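# Place orange cup upright in the black bowl

## Task

Set the orange cup inside the black bowl, standing on its base with the opening pointing up.

## Robot and tools

Robot: two arms, left_arm (left hand, a mirror of the right) and right_arm (right hand), each with a five-finger hand. Base positions in the scene frame: left_arm (-0.030, +0.275, 0) m, right_arm (-0.011, -0.325, 0) m. Scene frame: origin at table-top height midway between the nominal bases, +z up, +x out over the table, left_arm on the +y side (image sides differ). A camera stand is fixed behind the arms. show_instructions shows reference pages, including one titled FIVE-FINGER LEFT HAND.

Hand point: a point 0.05 m in front of the palm and 0.15 m from the wrist mounting face along the fingers. Its +z runs along straight fingers, +y out of the palm. On the right hand +x goes across the palm away from the thumb; on the left hand +x goes toward the thumb. Straight fingertips reach 0.06 to 0.07 m past the point, their centre lines 0.06 m behind it (-y). A wrist bracket on the little-finger side reaches 0.10 m across and can strike things. With the thumb turned in front of the palm the hand grips objects about 0.035 to 0.065 m thick, or handles down to 0.025 m.

Row layout (shared by execute_actions and move): exactly 28 numbers, each in [-1, 1], always covering both arms. Numbers 1-6: left_arm dx, dy, dz, rx, ry, rz. Numbers 7-14: left hand thumb_turn, thumb_bend, index, middle, ring, little, force_limit, speed. Numbers 15-28: the same fourteen for right_arm. The six pose numbers are an offset, not a pose: measured from that arm's Hand target at the start of the action or move, along the Hand target's own axes. Scale: 1.0 equals 0.6 m for dx, dy, dz and 180 degrees for the rotation vector rx, ry, rz. Sending six zeros re-requests the current Hand target. The hand numbers are absolute targets: -1 open (straight, thumb beside palm), +1 closed (curled, thumb in front of palm). force_limit maps -1 to about 0 N and +1 to 10 N at the fingertip (15 N for the two thumb motors). speed rises from near zero at -1 to full at +0.48 and stays full up to +1. No value means no change: to keep a hand as is, repeat the eight hand numbers last sent to it; if none were sent yet, use its hand_measured six, then hand_force_limit and hand_speed. For a soft grip close with speed at -0.94 or lower. To squeeze harder, raise force_limit and send a target more closed than hand_measured.

Tools:
- execute_actions(actions, cameras): actions is a list of actions; each action is a list of up to 15 rows, one per 1/30 s step; a shorter list repeats its final row. Every row in an action counts from the same start pose, not the row before. cameras: list of names, ["all"], or [] for none; by default images come only when actions is empty.
- move(target, speed, blend, blocking, cameras): drives each hand point in a straight line. target is one row or a list of up to 15 rows; every row's offsets count from the Hand targets at the move's start, not from the previous target. speed: m/s, 0.002 to 4.3, default 0.25 (turns up to twice that in rad/s), one value or one per target. blend: corner-rounding radius in m, one value or one per target; 0 (default) stops at each target. blocking=false returns after about 0.5 s while the motion continues. Paths last at least 0.5 s and are cut at 10 s. The first target's hand numbers are sent at the start, later ones on arrival when everything is still. Moves do not avoid obstacles or the other arm; do not route a hand close past its own base.
- wait(seconds 0 to 10, cameras): lets time run with last commands held.
- stop(cameras): brakes a running move.
- zoom_image(camera, region): camera one of cam_head_left, cam_head_right, cam_high, cam_left_wrist, cam_right_wrist; region [x0, y0, x1, y1] in pixels from the top-left, at most 504 by 504.
- show_instructions(): no arguments.
- finished_scene(scene): optional scene 1; irreversible.

Results: end_effector_position (m) and end_effector_quat_wxyz per arm in the scene frame; Hand target is the last commanded pose after clipping, which the next offset starts from. hand_measured, hand_stopped_by (moving, target, force, stalled, fault) and hand_load_n list six values in motor order; hand_load_n is positive when the finger is pushed open and drops near 0 when a grip is lost. Joint positions, velocities (may read within noise), torques (entries 3 and 4 wrap at ±28 N m) and motor temperatures also appear. move adds a move: line with an ending (done, off_target, moving, held, fault) and limits such as paced or held; done means resting within 10 mm and 2 degrees of its pose.

Behaviour: each step the commanded orientation is limited to 40 degrees from the measured one. Arms often settle 1 to 3 cm (sometimes 5) short of the target, usually low, without any contact; a further command, even all zeros, asks again, or send the shortfall as an offset. Small rotations can shift the hand point noticeably; an elbow may sag under load.

Cameras: cam_head_left, cam_head_right, cam_high (896x504, pinhole) and cam_left_wrist, cam_right_wrist (616x616, fisheye). Calibration is listed but fixed cameras may be off by up to about 2.3 degrees and 9 mm; wrist views can lag during motion.

Avoid: dropping or releasing the cup while it moves, fast impacts, hard pushes into fixed objects, heavy finger loads, contact between the two hands, and anything falling off the table or being left off it. To end a push, command the target back beyond the hand point. Motors heat when holding, stretched out, or pushing; MOTOR HOT appears at 85 °C and at 100 °C the arm goes limp for 30 to 60 s. Loose objects can be nudged by outside pushes. The cup must stay upright in the bowl on its own after release.

Each tool is called after "Emit:" in YAML: its name, and indented under it one key for each argument.

Reference images:

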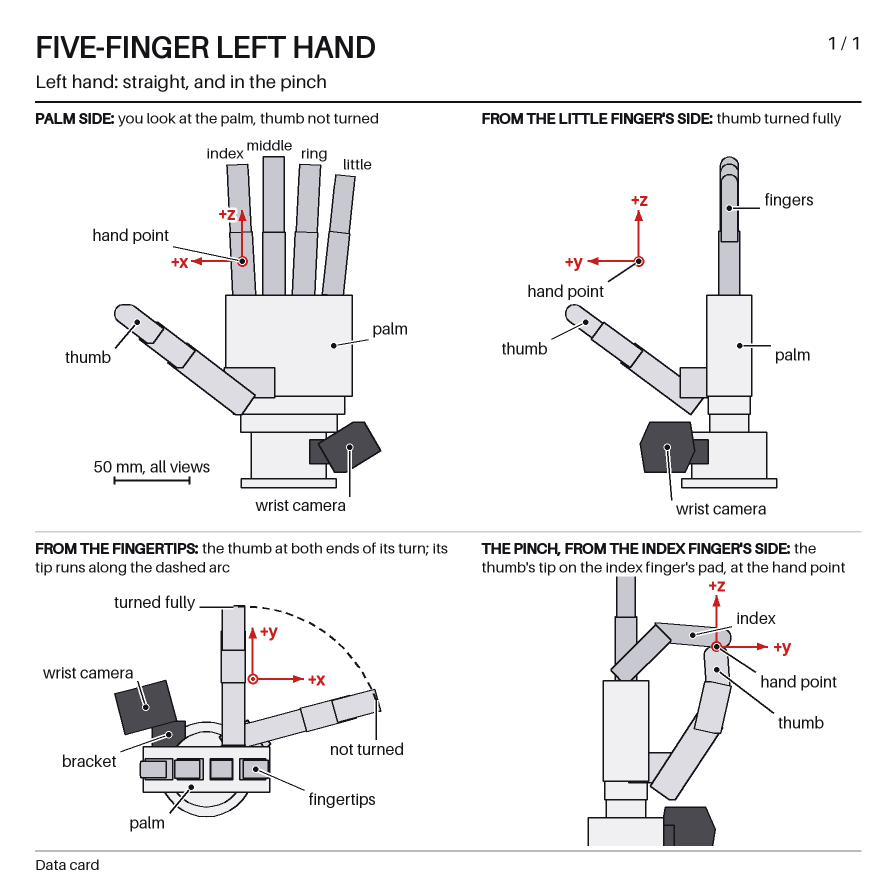

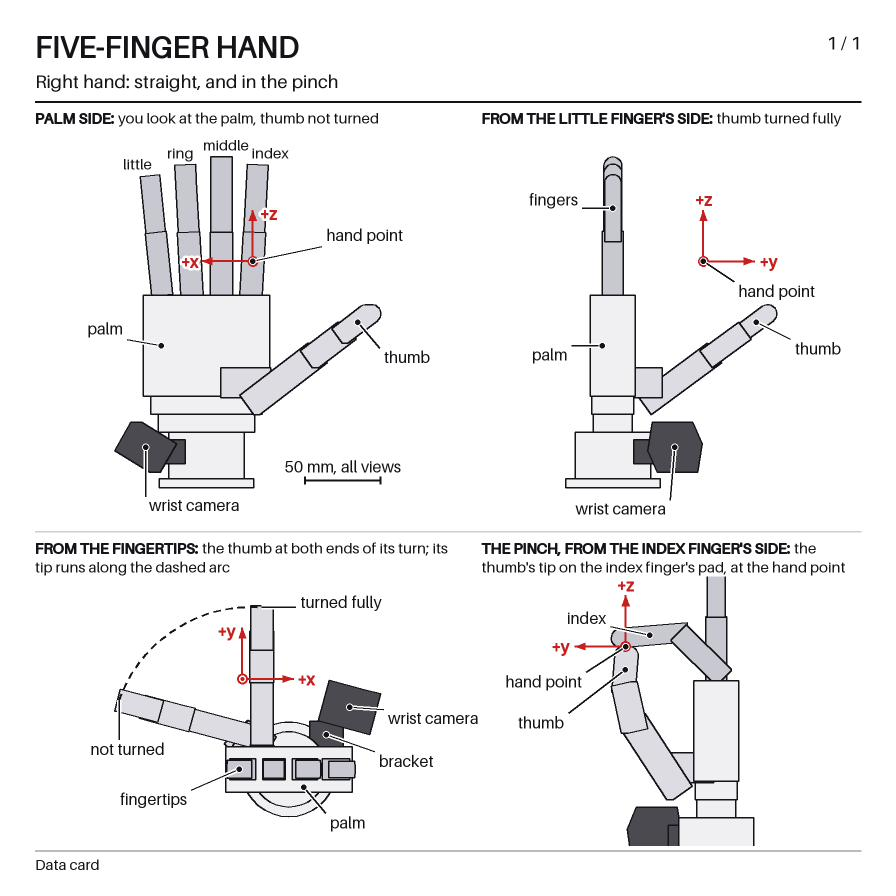

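## Session

Emit:
execute_actions:
  actions: []

Scene clock: 0.00 s.
left_arm: end_effector_position=(+0.3283, +0.4367, +0.1968) hand_measured=(-1.000, -1.000, -1.000, -1.000, -1.000, -1.000) hand_load_n=(+0.0, +0.0, +0.0, -0.5, +0.0, +0.0) hand_stopped_by=(target, target, target, target, target, target) hand_force_limit=0.00 hand_speed=-0.80 end_effector_quat_wxyz=(-0.005, +0.999, -0.048, +0.024) | right_arm: end_effector_position=(+0.4604, -0.3934, +0.3700) hand_measured=(-1.000, -1.000, -1.000, -1.000, -1.000, -1.000) hand_load_n=(+0.0, +0.0, +0.0, +0.0, +0.0, +0.0) hand_stopped_by=(target, target, target, target, target, target) hand_force_limit=0.00 hand_speed=-0.80 end_effector_quat_wxyz=(-0.078, +0.888, -0.435, +0.130)
Joint positions: left_arm=[0.598 1.367 1.233 -1.393 0.021 -0.872] | right_arm=[-0.085 1.608 1.983 -1.648 -0.063 -0.776]
Joint velocities: within noise
Joint torques (N m): no reading
Motor temperatures (°C): left_arm=[35 33 33 37 38 35] | right_arm=[39 38 33 31 35 29]
Heat: left arm: hottest wrist yaw 38 °C; right arm: hottest waist 39 °C.
Hand target: left_arm +0.3341, +0.4407, +0.2049; -0.012, +0.998, -0.048, +0.032 | right_arm +0.4638, -0.3938, +0.3799; -0.082, +0.886, -0.433, +0.143

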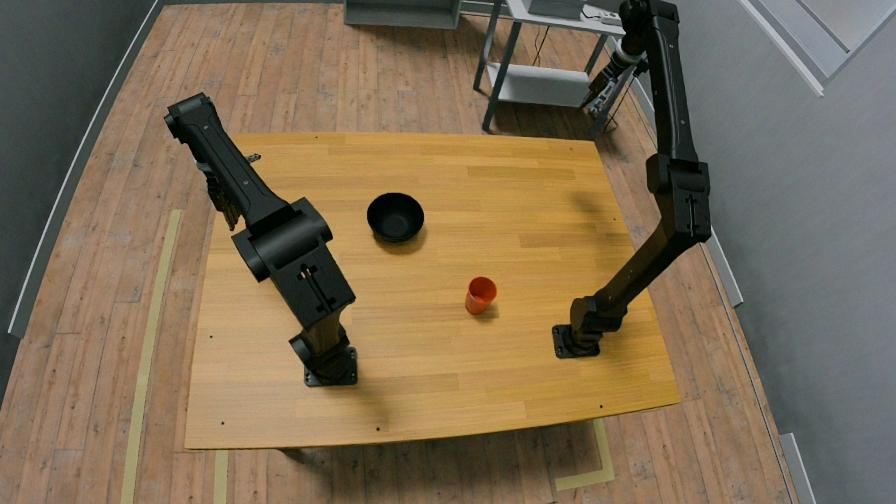

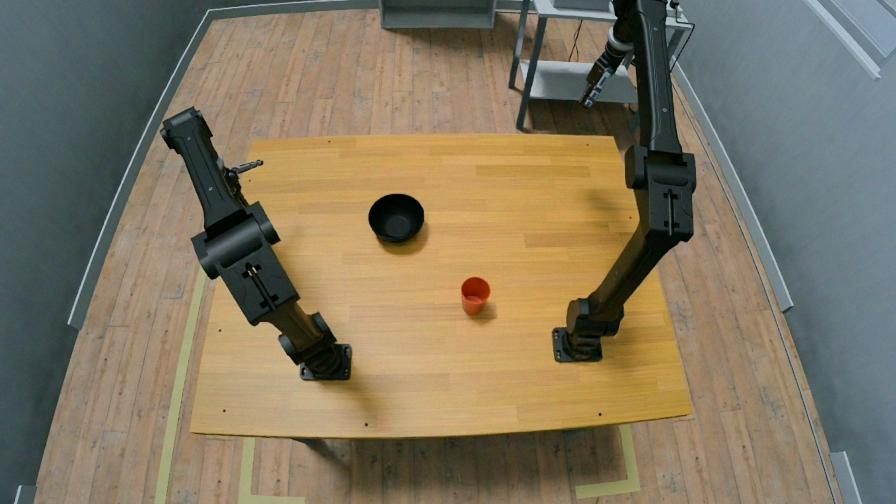

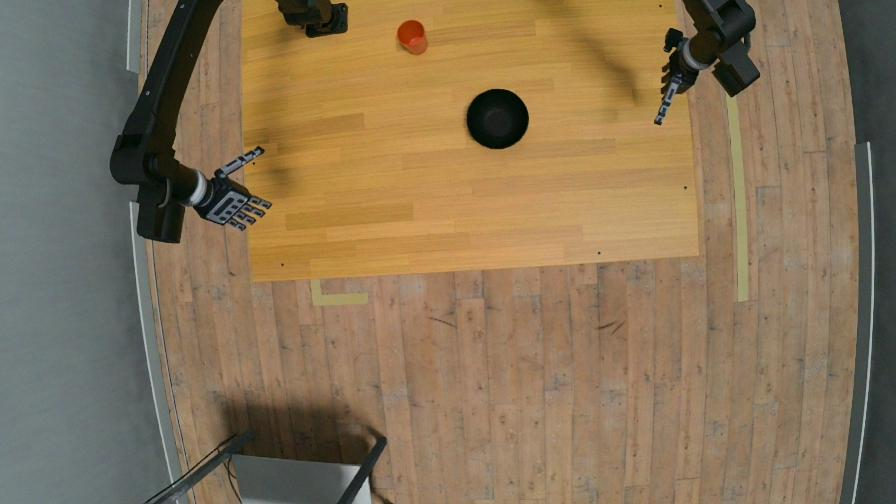

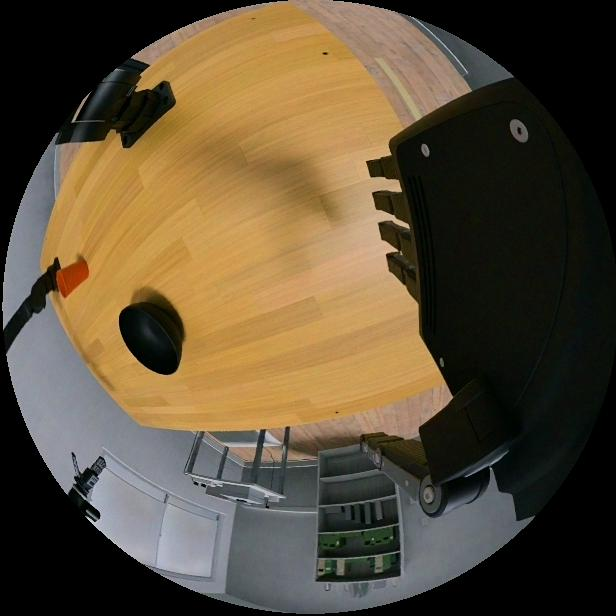

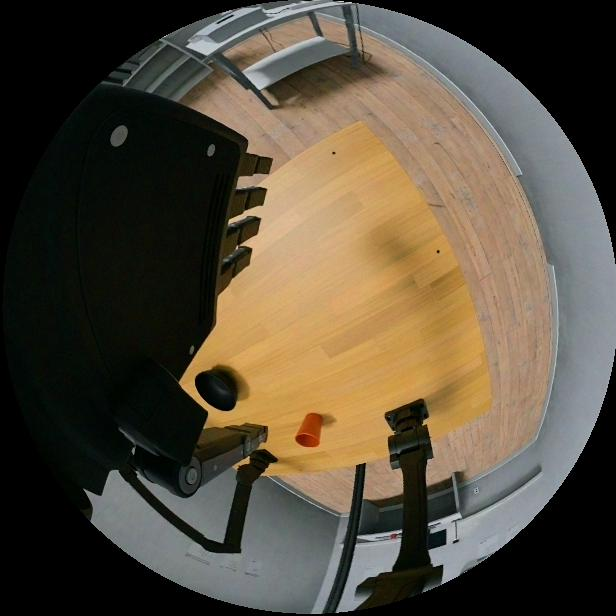

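Emit:
zoom_image:
  camera: "cam_head_left"
  region: [440, 240, 560, 340]

Emit:
zoom_image:
  camera: "cam_high"
  region: [360, 0, 560, 170]

Scaled by 4.200 from the camera's 896x504 image, which has a finer 1280x720 frame.

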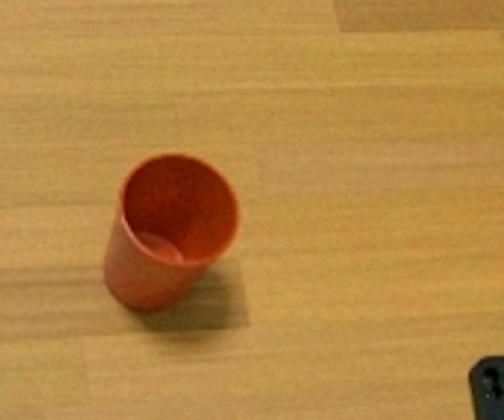

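Scaled by 2.520 from the camera's 896x504 image, which has a finer 1280x720 frame.

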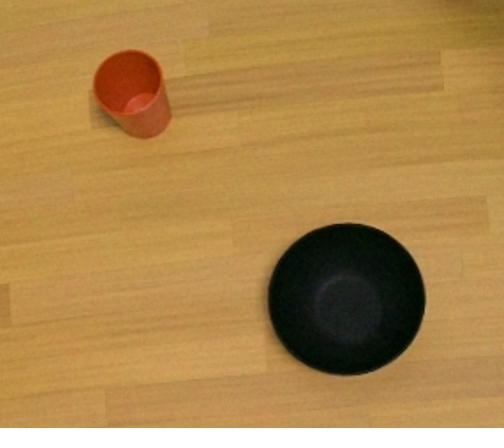

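Emit:
move:
  target:
    - [0.0987,0.3238,-0.1113,0.1537,0.1492,0.4509,1,-1,-0.8,-0.8,-1,-1,0,0,0,0,0,0,0,0,-1,-1,-1,-1,-1,-1,0,-0.8]
    - [0.0083,0.6575,-0.0923,0.1053,0.2203,0.6312,1,-1,-0.8,-0.8,-1,-1,0,0,0,0,0,0,0,0,-1,-1,-1,-1,-1,-1,0,-0.8]
    - [-0.3122,0.8689,-0.0350,0.0503,0.2795,0.7773,1,-1,-0.8,-0.8,-1,-1,0,0,0,0,0,0,0,0,-1,-1,-1,-1,-1,-1,0,-0.8]
  blend: [0.04,0.04,0]
  speed: 0.3
  cameras: ["all"]

Scene clock: 537.30 s.
left_arm: end_effector_position=(+0.0976, -0.0553, +0.2046) hand_measured=(+1.000, -1.000, -0.800, -0.800, -1.000, -1.000) hand_load_n=(+0.5, +0.0, +0.0, +0.0, +0.0, +0.0) hand_stopped_by=(target, target, target, target, target, target) hand_force_limit=0.00 hand_speed=0.00 end_effector_quat_wxyz=(+0.078, -0.205, +0.921, -0.323) | right_arm: end_effector_position=(+0.4604, -0.3934, +0.3700) hand_measured=(-1.000, -1.000, -1.000, -1.000, -1.000, -1.000) hand_load_n=(+0.0, +0.0, +0.0, +0.0, +0.0, +0.0) hand_stopped_by=(target, target, target, target, target, target) hand_force_limit=0.00 hand_speed=-0.80 end_effector_quat_wxyz=(-0.078, +0.888, -0.435, +0.130)
Joint positions: left_arm=[-1.121 0.933 0.871 -0.832 0 0.017] | right_arm=[-0.085 1.608 1.983 -1.648 -0.063 -0.776]
Joint torques (N m): left_arm=[0.73 -3.6 7.24 2.29 -0.05 -0.13] | right_arm=[-1.85 -12.81 9.22 0.99 0.03 -0.01]
Motor temperatures (°C): left_arm=[32 34 44 32 33 29] | right_arm=[35 40 42 29 30 27]
Heat: left arm: hottest elbow 44 °C; right arm: hottest elbow 42 °C.
Hand target: left_arm +0.0972, -0.0604, +0.2000; +0.075, -0.213, +0.918, -0.326 | right_arm +0.4638, -0.3938, +0.3799; -0.082, +0.886, -0.433, +0.143
Off the commanded pose: left_arm 0.007 m, 1 deg | right_arm 0.010 m, 2 deg.
move: done
camera_calibration:
cam_left_wrist: T_world_to_cam=[[0.0675357, -0.809421, 0.583332, -0.169523], [-0.974859, 0.0708987, 0.211243, 0.0611338], [-0.212342, -0.582932, -0.784284, 0.259985], [0, 0, 0, 1]] pos_world=[0.126251, 0.0100039, 0.289876]

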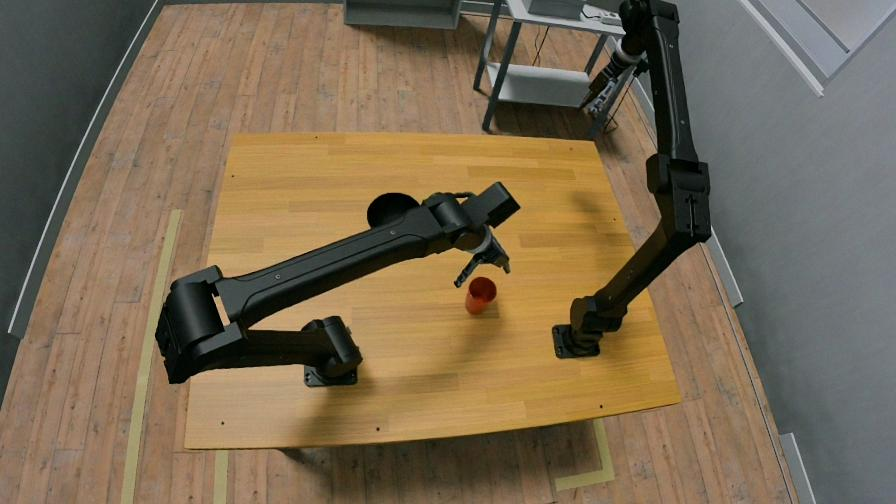

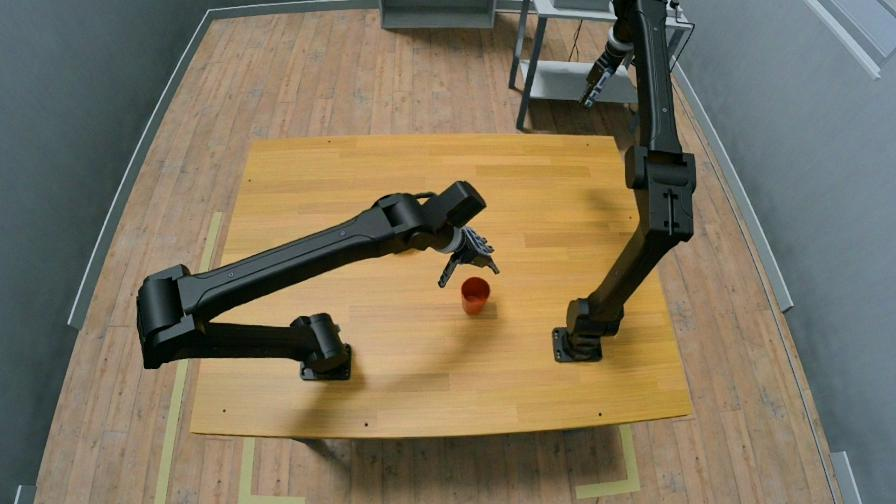

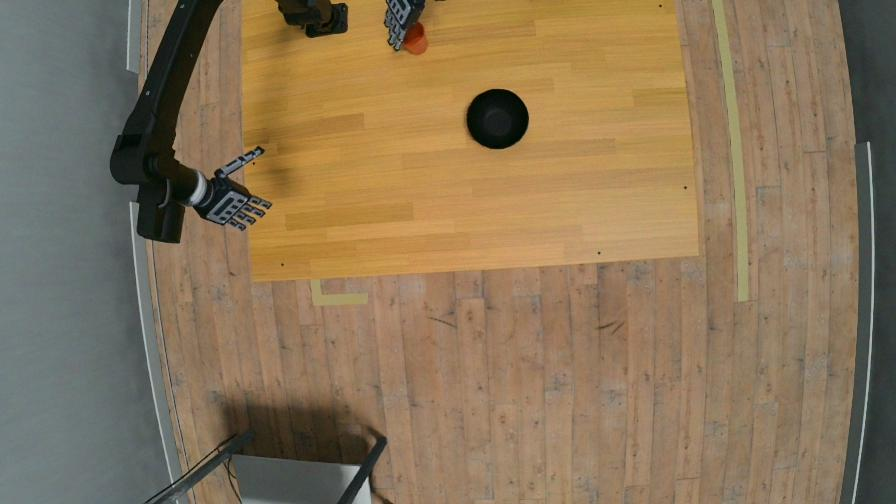

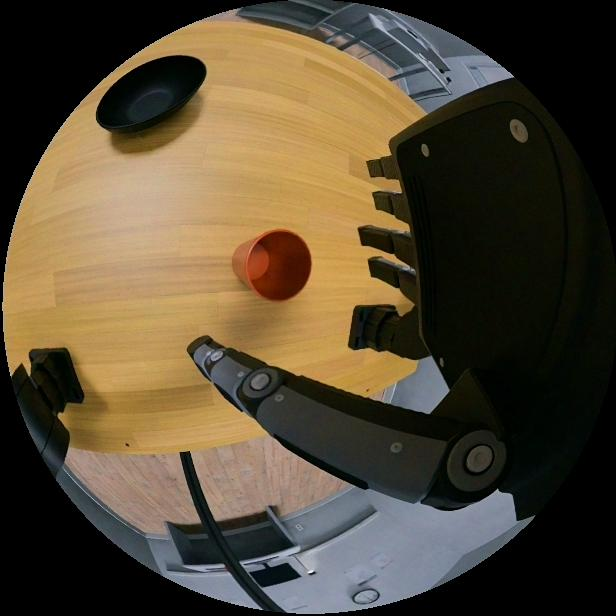

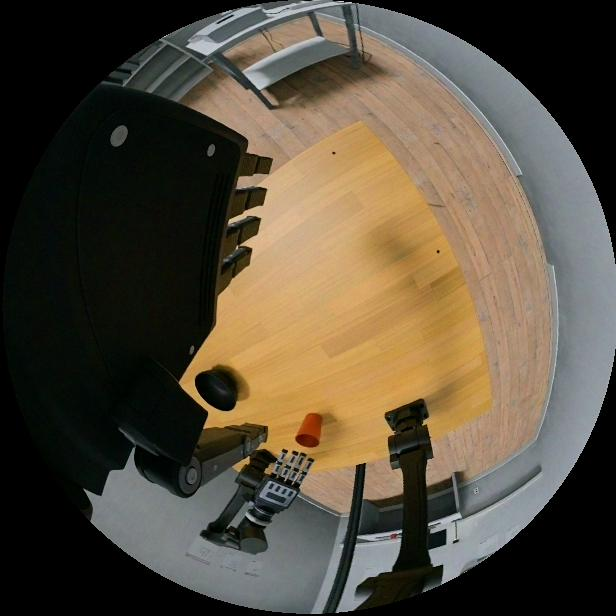

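Emit:
zoom_image:
  camera: "cam_left_wrist"
  region: [180, 200, 440, 460]

Emit:
zoom_image:
  camera: "cam_head_left"
  region: [420, 170, 570, 340]

Emit:
zoom_image:
  camera: "cam_head_right"
  region: [420, 170, 570, 340]

Scaled by 1.938 from the camera's 616x616 image, which has a finer 880x880 frame.

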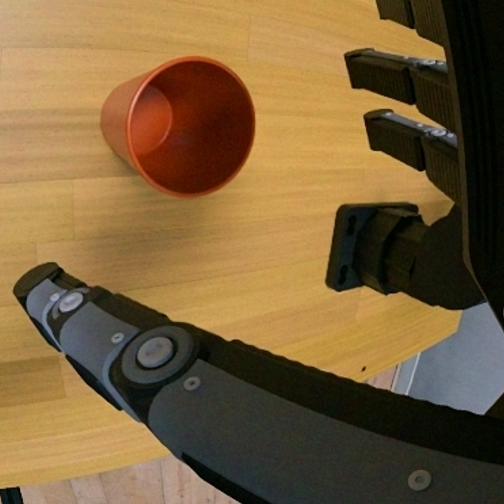

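Scaled by 2.965 from the camera's 896x504 image, which has a finer 1280x720 frame.

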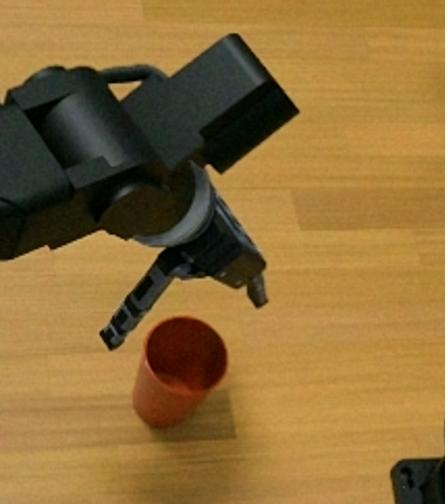

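Scaled by 2.965 from the camera's 896x504 image, which has a finer 1280x720 frame.

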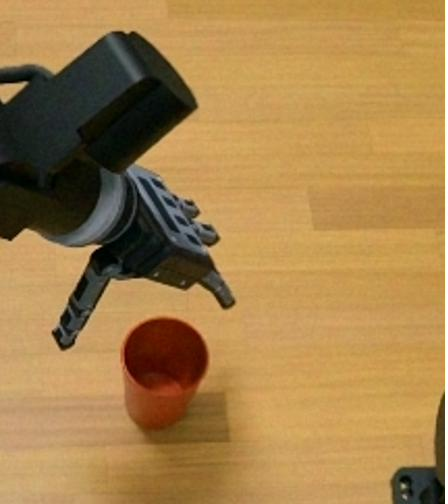

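Emit:
move:
  target: [0.0057,0.0258,0.0865,0,0,0,1,-1,-0.8,-0.8,-1,-1,0,0,0,0,0,0,0,0,-1,-1,-1,-1,-1,-1,0,-0.8]
  speed: 0.15
  cameras: ["cam_left_wrist","cam_head_left","cam_high"]

Emit:
zoom_image:
  camera: "cam_left_wrist"
  region: [180, 200, 440, 460]

Emit:
zoom_image:
  camera: "cam_high"
  region: [350, 0, 470, 100]

Scene clock: 602.67 s.
left_arm: end_effector_position=(+0.1045, -0.0760, +0.1534) hand_measured=(+1.000, -1.000, -0.800, -0.800, -1.000, -1.000) hand_load_n=(+0.0, +0.0, +0.0, +0.0, +0.0, +0.0) hand_stopped_by=(target, target, target, target, target, target) hand_force_limit=0.00 hand_speed=0.00 end_effector_quat_wxyz=(+0.077, -0.206, +0.921, -0.322) | right_arm: end_effector_position=(+0.4604, -0.3934, +0.3700) hand_measured=(-1.000, -1.000, -1.000, -1.000, -1.000, -1.000) hand_load_n=(+0.0, +0.0, +0.5, +0.0, +0.0, +0.0) hand_stopped_by=(target, target, target, target, target, target) hand_force_limit=0.00 hand_speed=-0.80 end_effector_quat_wxyz=(-0.078, +0.888, -0.435, +0.130)
Joint positions: left_arm=[-1.131 1.025 0.791 -0.663 -0.007 0.008] | right_arm=[-0.085 1.608 1.983 -1.648 -0.063 -0.776]
Joint torques (N m): left_arm=[0.56 -5.07 7.06 2.32 -0.06 -0.1] | right_arm=[-1.55 -12.16 9.13 0.91 0.04 -0.02]
Heat: left arm: hottest elbow 44 °C; right arm: hottest elbow 42 °C.
Hand target: left_arm +0.1033, -0.0806, +0.1501; +0.075, -0.213, +0.918, -0.326 | right_arm +0.4638, -0.3938, +0.3799; -0.082, +0.886, -0.433, +0.143
Off the commanded pose: left_arm 0.006 m, 1 deg | right_arm 0.010 m, 2 deg.
move: done
camera_calibration:
cam_left_wrist: T_world_to_cam=[[0.0696932, -0.810987, 0.580898, -0.15697], [-0.974559, 0.0689963, 0.213248, 0.0797771], [-0.213021, -0.580981, -0.785546, 0.209666], [0, 0, 0, 1]] pos_world=[0.13335, -0.0109931, 0.238873]
Images, in order (width x height): cam_head_left 896x504, cam_high 896x504, cam_left_wrist 616x616.

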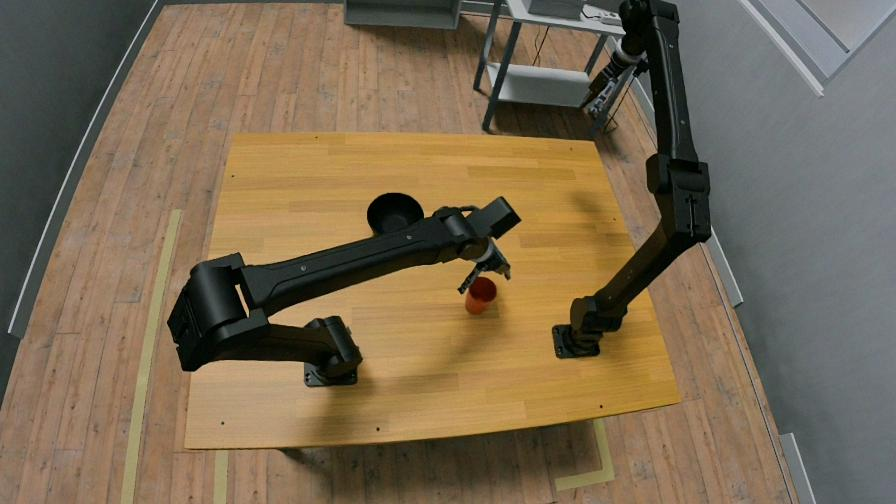

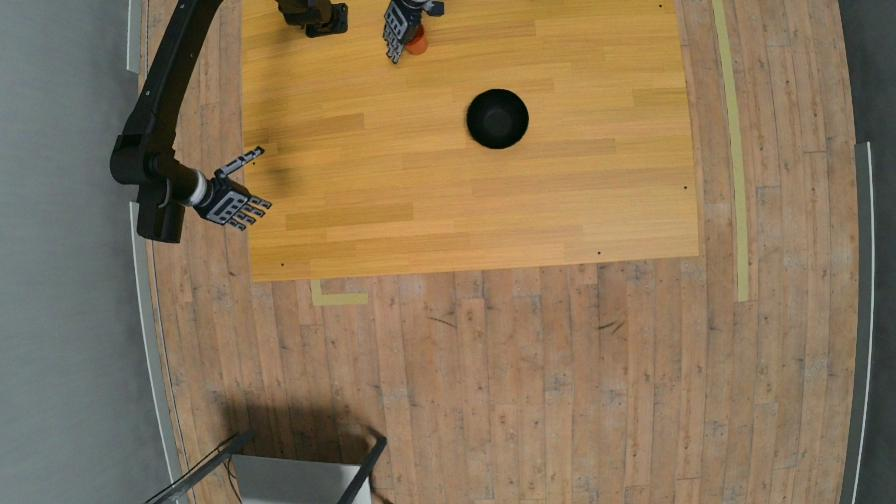

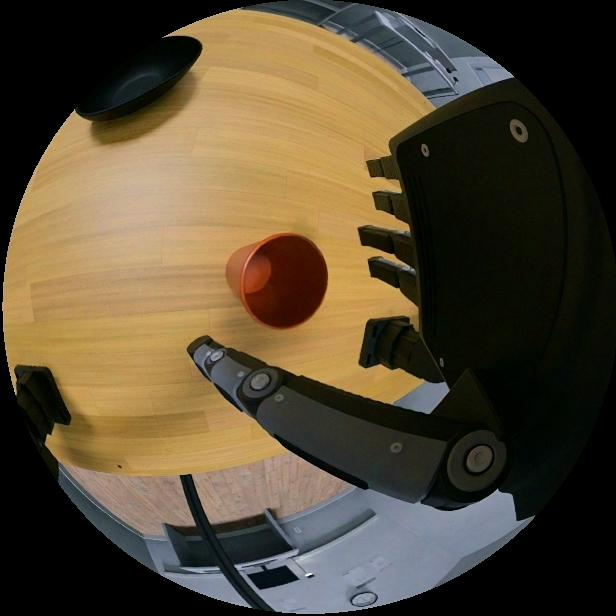

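Scaled by 1.938 from the camera's 616x616 image, which has a finer 880x880 frame.

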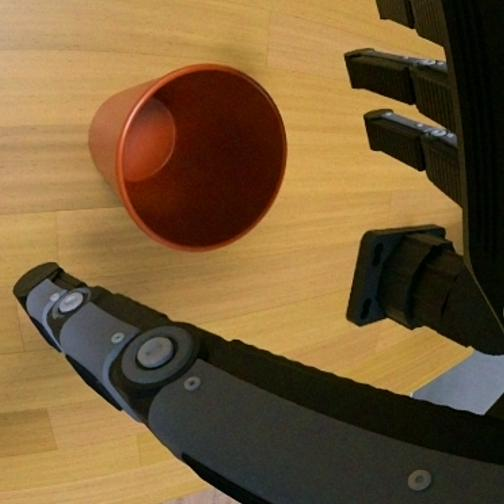

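Scaled by 4.200 from the camera's 896x504 image, which has a finer 1280x720 frame.

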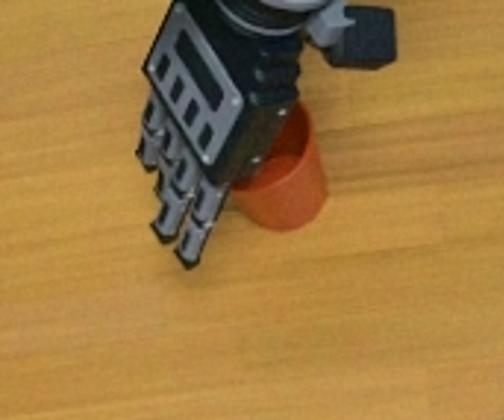

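Emit:
move:
  target: [0.0033,0.0585,0.0685,0,0,0,1,-1,-0.8,-0.8,-1,-1,0,0,0,0,0,0,0,0,-1,-1,-1,-1,-1,-1,0,-0.8]
  speed: 0.1
  cameras: ["cam_left_wrist","cam_head_left","cam_high"]

Emit:
zoom_image:
  camera: "cam_left_wrist"
  region: [180, 200, 440, 460]

Emit:
zoom_image:
  camera: "cam_head_left"
  region: [440, 200, 560, 330]

Emit:
zoom_image:
  camera: "cam_high"
  region: [350, 0, 470, 100]

Scene clock: 635.47 s.
left_arm: end_effector_position=(+0.1033, -0.0769, +0.1008) hand_measured=(+1.000, -1.000, -0.800, -0.800, -1.000, -1.000) hand_load_n=(+0.0, +0.0, +0.0, +0.0, +0.0, +0.0) hand_stopped_by=(target, target, target, target, target, target) hand_force_limit=0.00 hand_speed=0.00 end_effector_quat_wxyz=(+0.078, -0.206, +0.920, -0.323) | right_arm: end_effector_position=(+0.4604, -0.3934, +0.3700) hand_measured=(-1.000, -1.000, -1.000, -1.000, -1.000, -1.000) hand_load_n=(+0.0, +0.0, +0.0, +0.0, +0.0, +0.0) hand_stopped_by=(target, target, target, target, target, target) hand_force_limit=0.00 hand_speed=-0.80 end_effector_quat_wxyz=(-0.078, +0.888, -0.435, +0.130)
Joint positions: left_arm=[-1.136 1.077 0.678 -0.494 -0.011 0.003] | right_arm=[-0.085 1.608 1.983 -1.648 -0.063 -0.776]
Joint torques (N m): left_arm=[0.5 -5.01 6.57 2.19 -0.06 -0.09] | right_arm=[-1.32 -12.86 9.09 0.91 0 0]
Heat: left arm: hottest elbow 42 °C; right arm: hottest elbow 42 °C.
Hand target: left_arm +0.1009, -0.0803, +0.0961; +0.075, -0.213, +0.918, -0.326 | right_arm +0.4638, -0.3938, +0.3799; -0.082, +0.886, -0.433, +0.143
Off the commanded pose: left_arm 0.006 m, 1 deg | right_arm 0.010 m, 2 deg.
move: done
camera_calibration:
cam_left_wrist: T_world_to_cam=[[0.0699562, -0.808831, 0.583865, -0.127167], [-0.974976, 0.0683736, 0.211536, 0.0899782], [-0.211018, -0.584053, -0.783807, 0.166956], [0, 0, 0, 1]] pos_world=[0.131853, -0.0114972, 0.186076]
Images, in order (width x height): cam_head_left 896x504, cam_high 896x504, cam_left_wrist 616x616.

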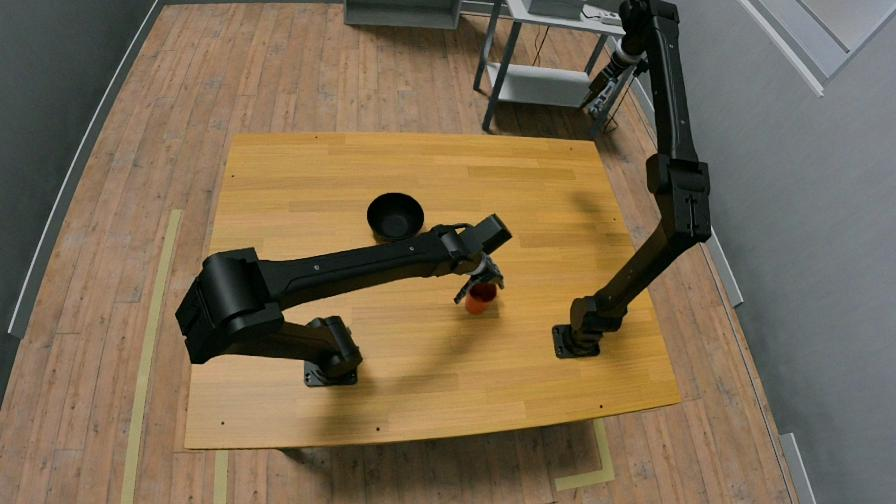

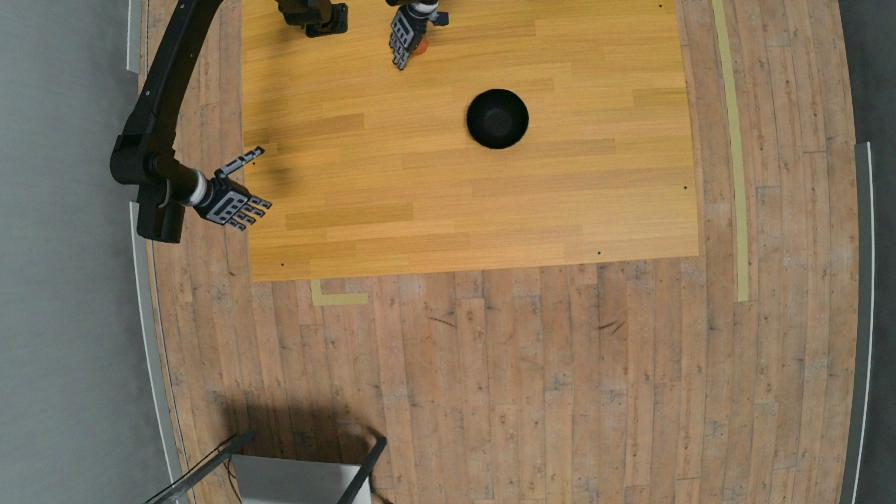

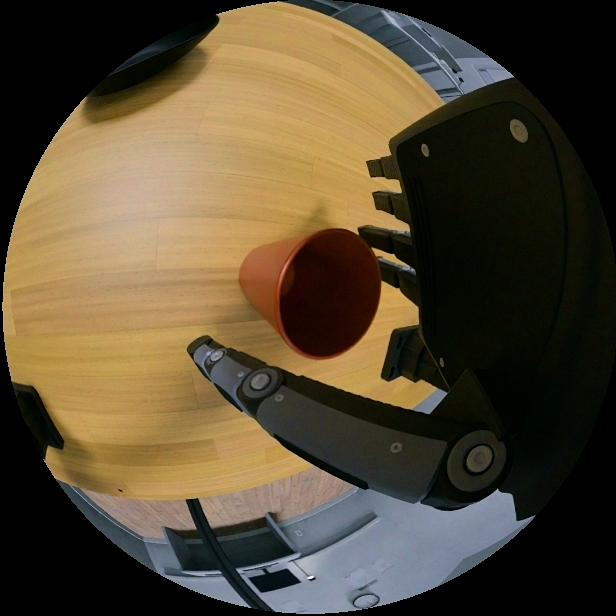

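Scaled by 1.938 from the camera's 616x616 image, which has a finer 880x880 frame.

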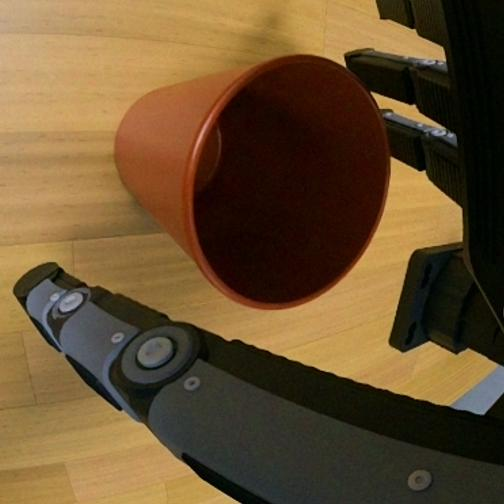

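Scaled by 3.877 from the camera's 896x504 image, which has a finer 1280x720 frame.

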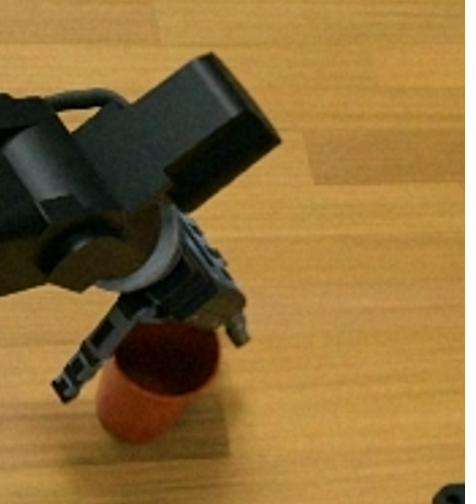

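Scaled by 4.200 from the camera's 896x504 image, which has a finer 1280x720 frame.

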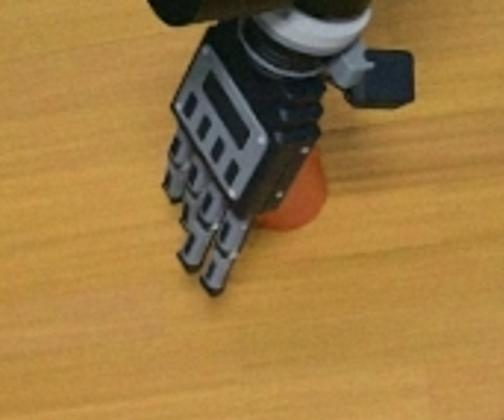

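Emit:
move:
  target:
    - [0,0.0143,0.0098,0,0,0,1,-1,-0.8,-0.8,-1,-1,0,-0.5,0,0,0,0,0,0,-1,-1,-1,-1,-1,-1,0,-0.8]
    - [0,0.0143,0.0098,0,0,0,1,-0.7,-0.66,-0.66,-1,-1,-0.5,-0.9,0,0,0,0,0,0,-1,-1,-1,-1,-1,-1,0,-0.8]
  speed: 0.05
  cameras: ["cam_left_wrist","cam_head_left"]

Emit:
zoom_image:
  camera: "cam_left_wrist"
  region: [180, 200, 440, 460]

Emit:
zoom_image:
  camera: "cam_head_left"
  region: [440, 200, 560, 330]

Scene clock: 672.37 s.
left_arm: end_effector_position=(+0.1024, -0.0750, +0.0920) hand_measured=(+1.000, -0.700, -0.660, -0.660, -1.000, -1.000) hand_load_n=(+0.0, +0.0, +0.0, +0.0, +0.0, +0.0) hand_stopped_by=(target, target, target, target, target, target) hand_force_limit=-0.50 hand_speed=-0.90 end_effector_quat_wxyz=(+0.078, -0.206, +0.920, -0.325) | right_arm: end_effector_position=(+0.4604, -0.3934, +0.3700) hand_measured=(-1.000, -1.000, -1.000, -1.000, -1.000, -1.000) hand_load_n=(+0.0, +0.0, +0.0, +0.0, +0.0, +0.0) hand_stopped_by=(target, target, target, target, target, target) hand_force_limit=0.00 hand_speed=-0.80 end_effector_quat_wxyz=(-0.078, +0.888, -0.435, +0.130)
Joint positions: left_arm=[-1.136 1.08 0.654 -0.463 -0.011 0.002] | right_arm=[-0.085 1.608 1.983 -1.648 -0.063 -0.776]
Joint torques (N m): left_arm=[0.44 -4.84 6.41 2.26 -0.06 -0.09] | right_arm=[-1.38 -12.45 9.25 1.07 0.03 -0.01]
Heat: left arm: hottest elbow 42 °C; right arm: hottest elbow 42 °C.
Hand target: left_arm +0.0996, -0.0776, +0.0860; +0.075, -0.213, +0.918, -0.326 | right_arm +0.4638, -0.3938, +0.3799; -0.082, +0.886, -0.433, +0.143
Off the commanded pose: left_arm 0.007 m, 1 deg | right_arm 0.010 m, 2 deg.
move: done
camera_calibration:
cam_left_wrist: T_world_to_cam=[[0.0698359, -0.8067, 0.58682, -0.120549], [-0.975351, 0.0682149, 0.209849, 0.0910075], [-0.209315, -0.587011, -0.782052, 0.160394], [0, 0, 0, 1]] pos_world=[0.130756, -0.00930134, 0.177079]
Images, in order (width x height): cam_head_left 896x504, cam_left_wrist 616x616.

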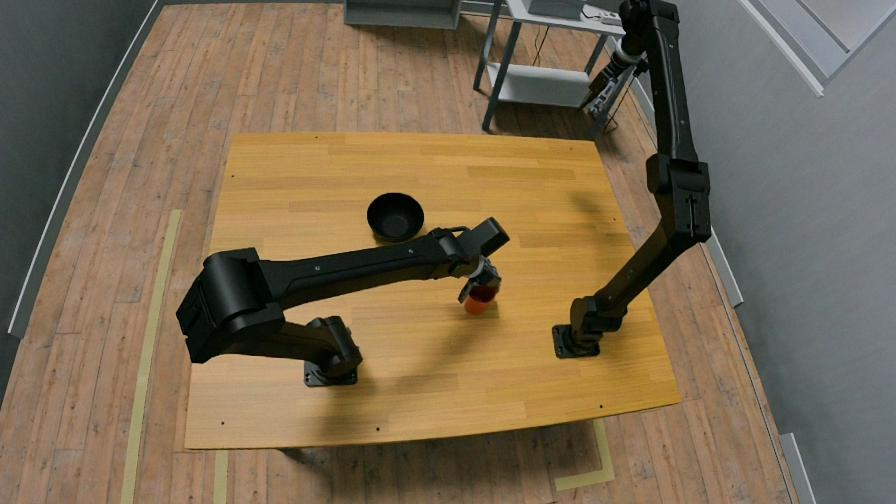

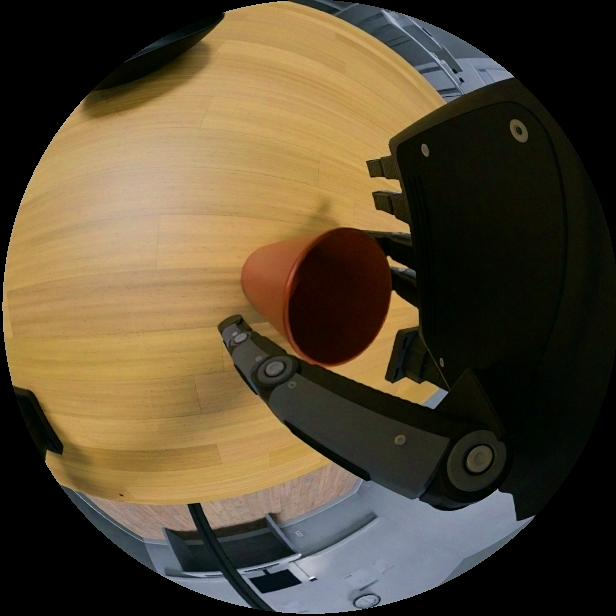

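Scaled by 1.938 from the camera's 616x616 image, which has a finer 880x880 frame.

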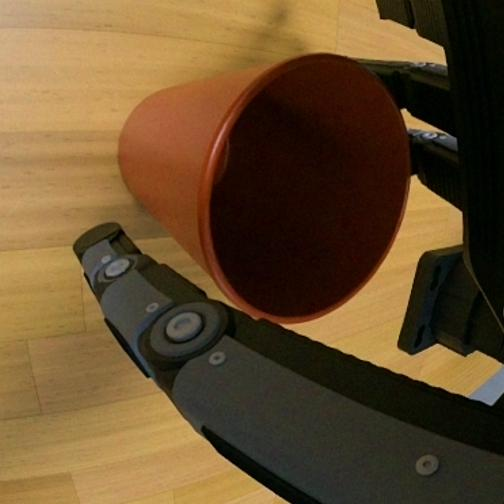

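Scaled by 3.877 from the camera's 896x504 image, which has a finer 1280x720 frame.

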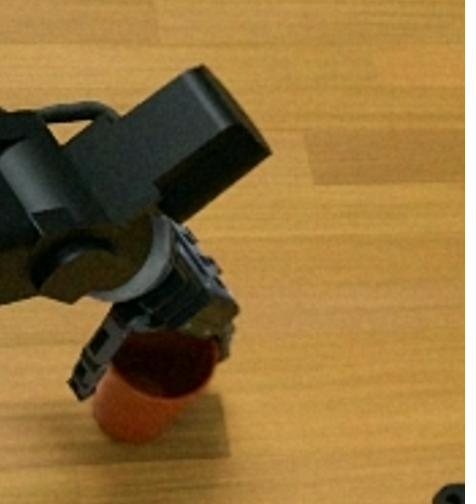

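Emit:
move:
  target: [0,0,0,0,0,0,1,-0.3,-0.2,-0.2,-1,-1,-0.4,-0.94,0,0,0,0,0,0,-1,-1,-1,-1,-1,-1,0,-0.8]
  speed: 0.05
  cameras: ["cam_left_wrist","cam_head_left"]

Emit:
zoom_image:
  camera: "cam_left_wrist"
  region: [180, 200, 440, 460]

Emit:
zoom_image:
  camera: "cam_head_left"
  region: [440, 200, 560, 330]

Scene clock: 702.57 s.
left_arm: end_effector_position=(+0.1024, -0.0750, +0.0920) hand_measured=(+1.000, -0.576, -0.424, -0.414, -1.000, -1.000) hand_load_n=(+0.0, +4.0, +1.5, +2.5, +0.0, +0.0) hand_stopped_by=(target, force, force, force, target, target) hand_force_limit=-0.40 hand_speed=-0.94 end_effector_quat_wxyz=(+0.078, -0.206, +0.920, -0.325) | right_arm: end_effector_position=(+0.4604, -0.3934, +0.3700) hand_measured=(-1.000, -1.000, -1.000, -1.000, -1.000, -1.000) hand_load_n=(+0.0, +0.0, +0.0, +0.0, +0.0, +0.0) hand_stopped_by=(target, target, target, target, target, target) hand_force_limit=0.00 hand_speed=-0.80 end_effector_quat_wxyz=(-0.078, +0.888, -0.435, +0.130)
Joint positions: left_arm=[-1.136 1.08 0.654 -0.463 -0.011 0.002] | right_arm=[-0.085 1.608 1.983 -1.648 -0.063 -0.776]
Joint torques (N m): left_arm=[0.44 -4.84 6.41 2.26 -0.06 -0.09] | right_arm=[-1.67 -12.16 9.06 1.18 0 -0.02]
Heat: left arm: hottest elbow 42 °C; right arm: hottest elbow 42 °C.
Hand target: left_arm +0.0996, -0.0776, +0.0861; +0.075, -0.213, +0.918, -0.326 | right_arm +0.4638, -0.3938, +0.3799; -0.082, +0.886, -0.433, +0.143
Off the commanded pose: left_arm 0.007 m, 1 deg | right_arm 0.010 m, 2 deg.
move: done
camera_calibration:
cam_left_wrist: T_world_to_cam=[[0.0698359, -0.8067, 0.58682, -0.120549], [-0.975351, 0.0682149, 0.209849, 0.0910075], [-0.209315, -0.587011, -0.782052, 0.160394], [0, 0, 0, 1]] pos_world=[0.130756, -0.00930134, 0.177079]
Images, in order (width x height): cam_head_left 896x504, cam_left_wrist 616x616.

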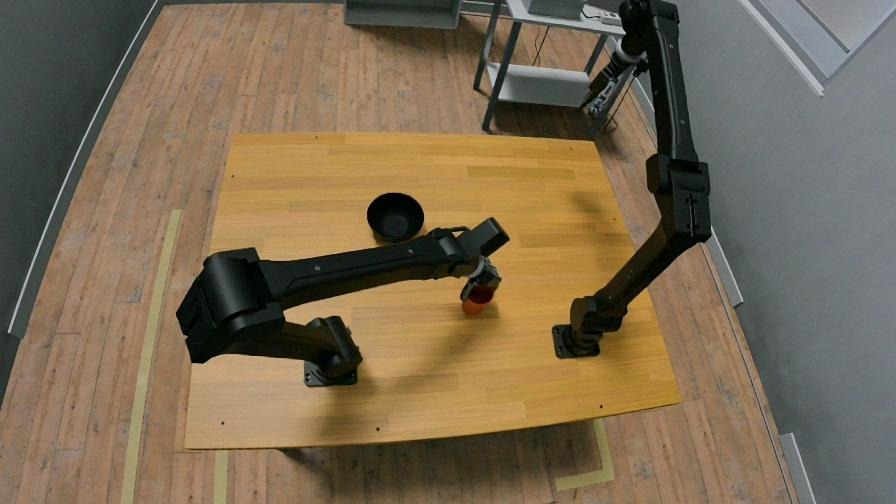

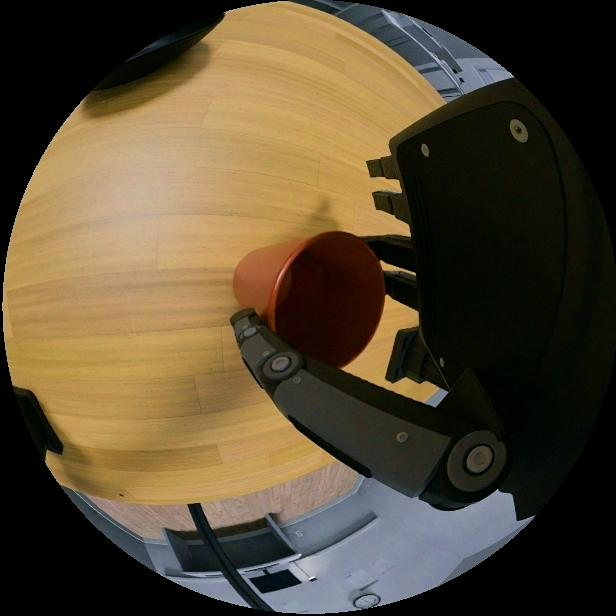

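Scaled by 1.938 from the camera's 616x616 image, which has a finer 880x880 frame.

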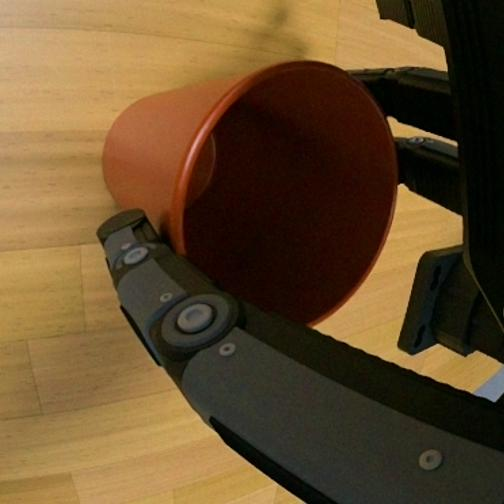

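Scaled by 3.877 from the camera's 896x504 image, which has a finer 1280x720 frame.

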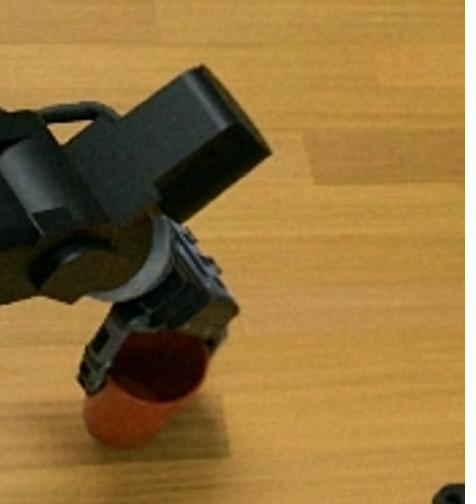

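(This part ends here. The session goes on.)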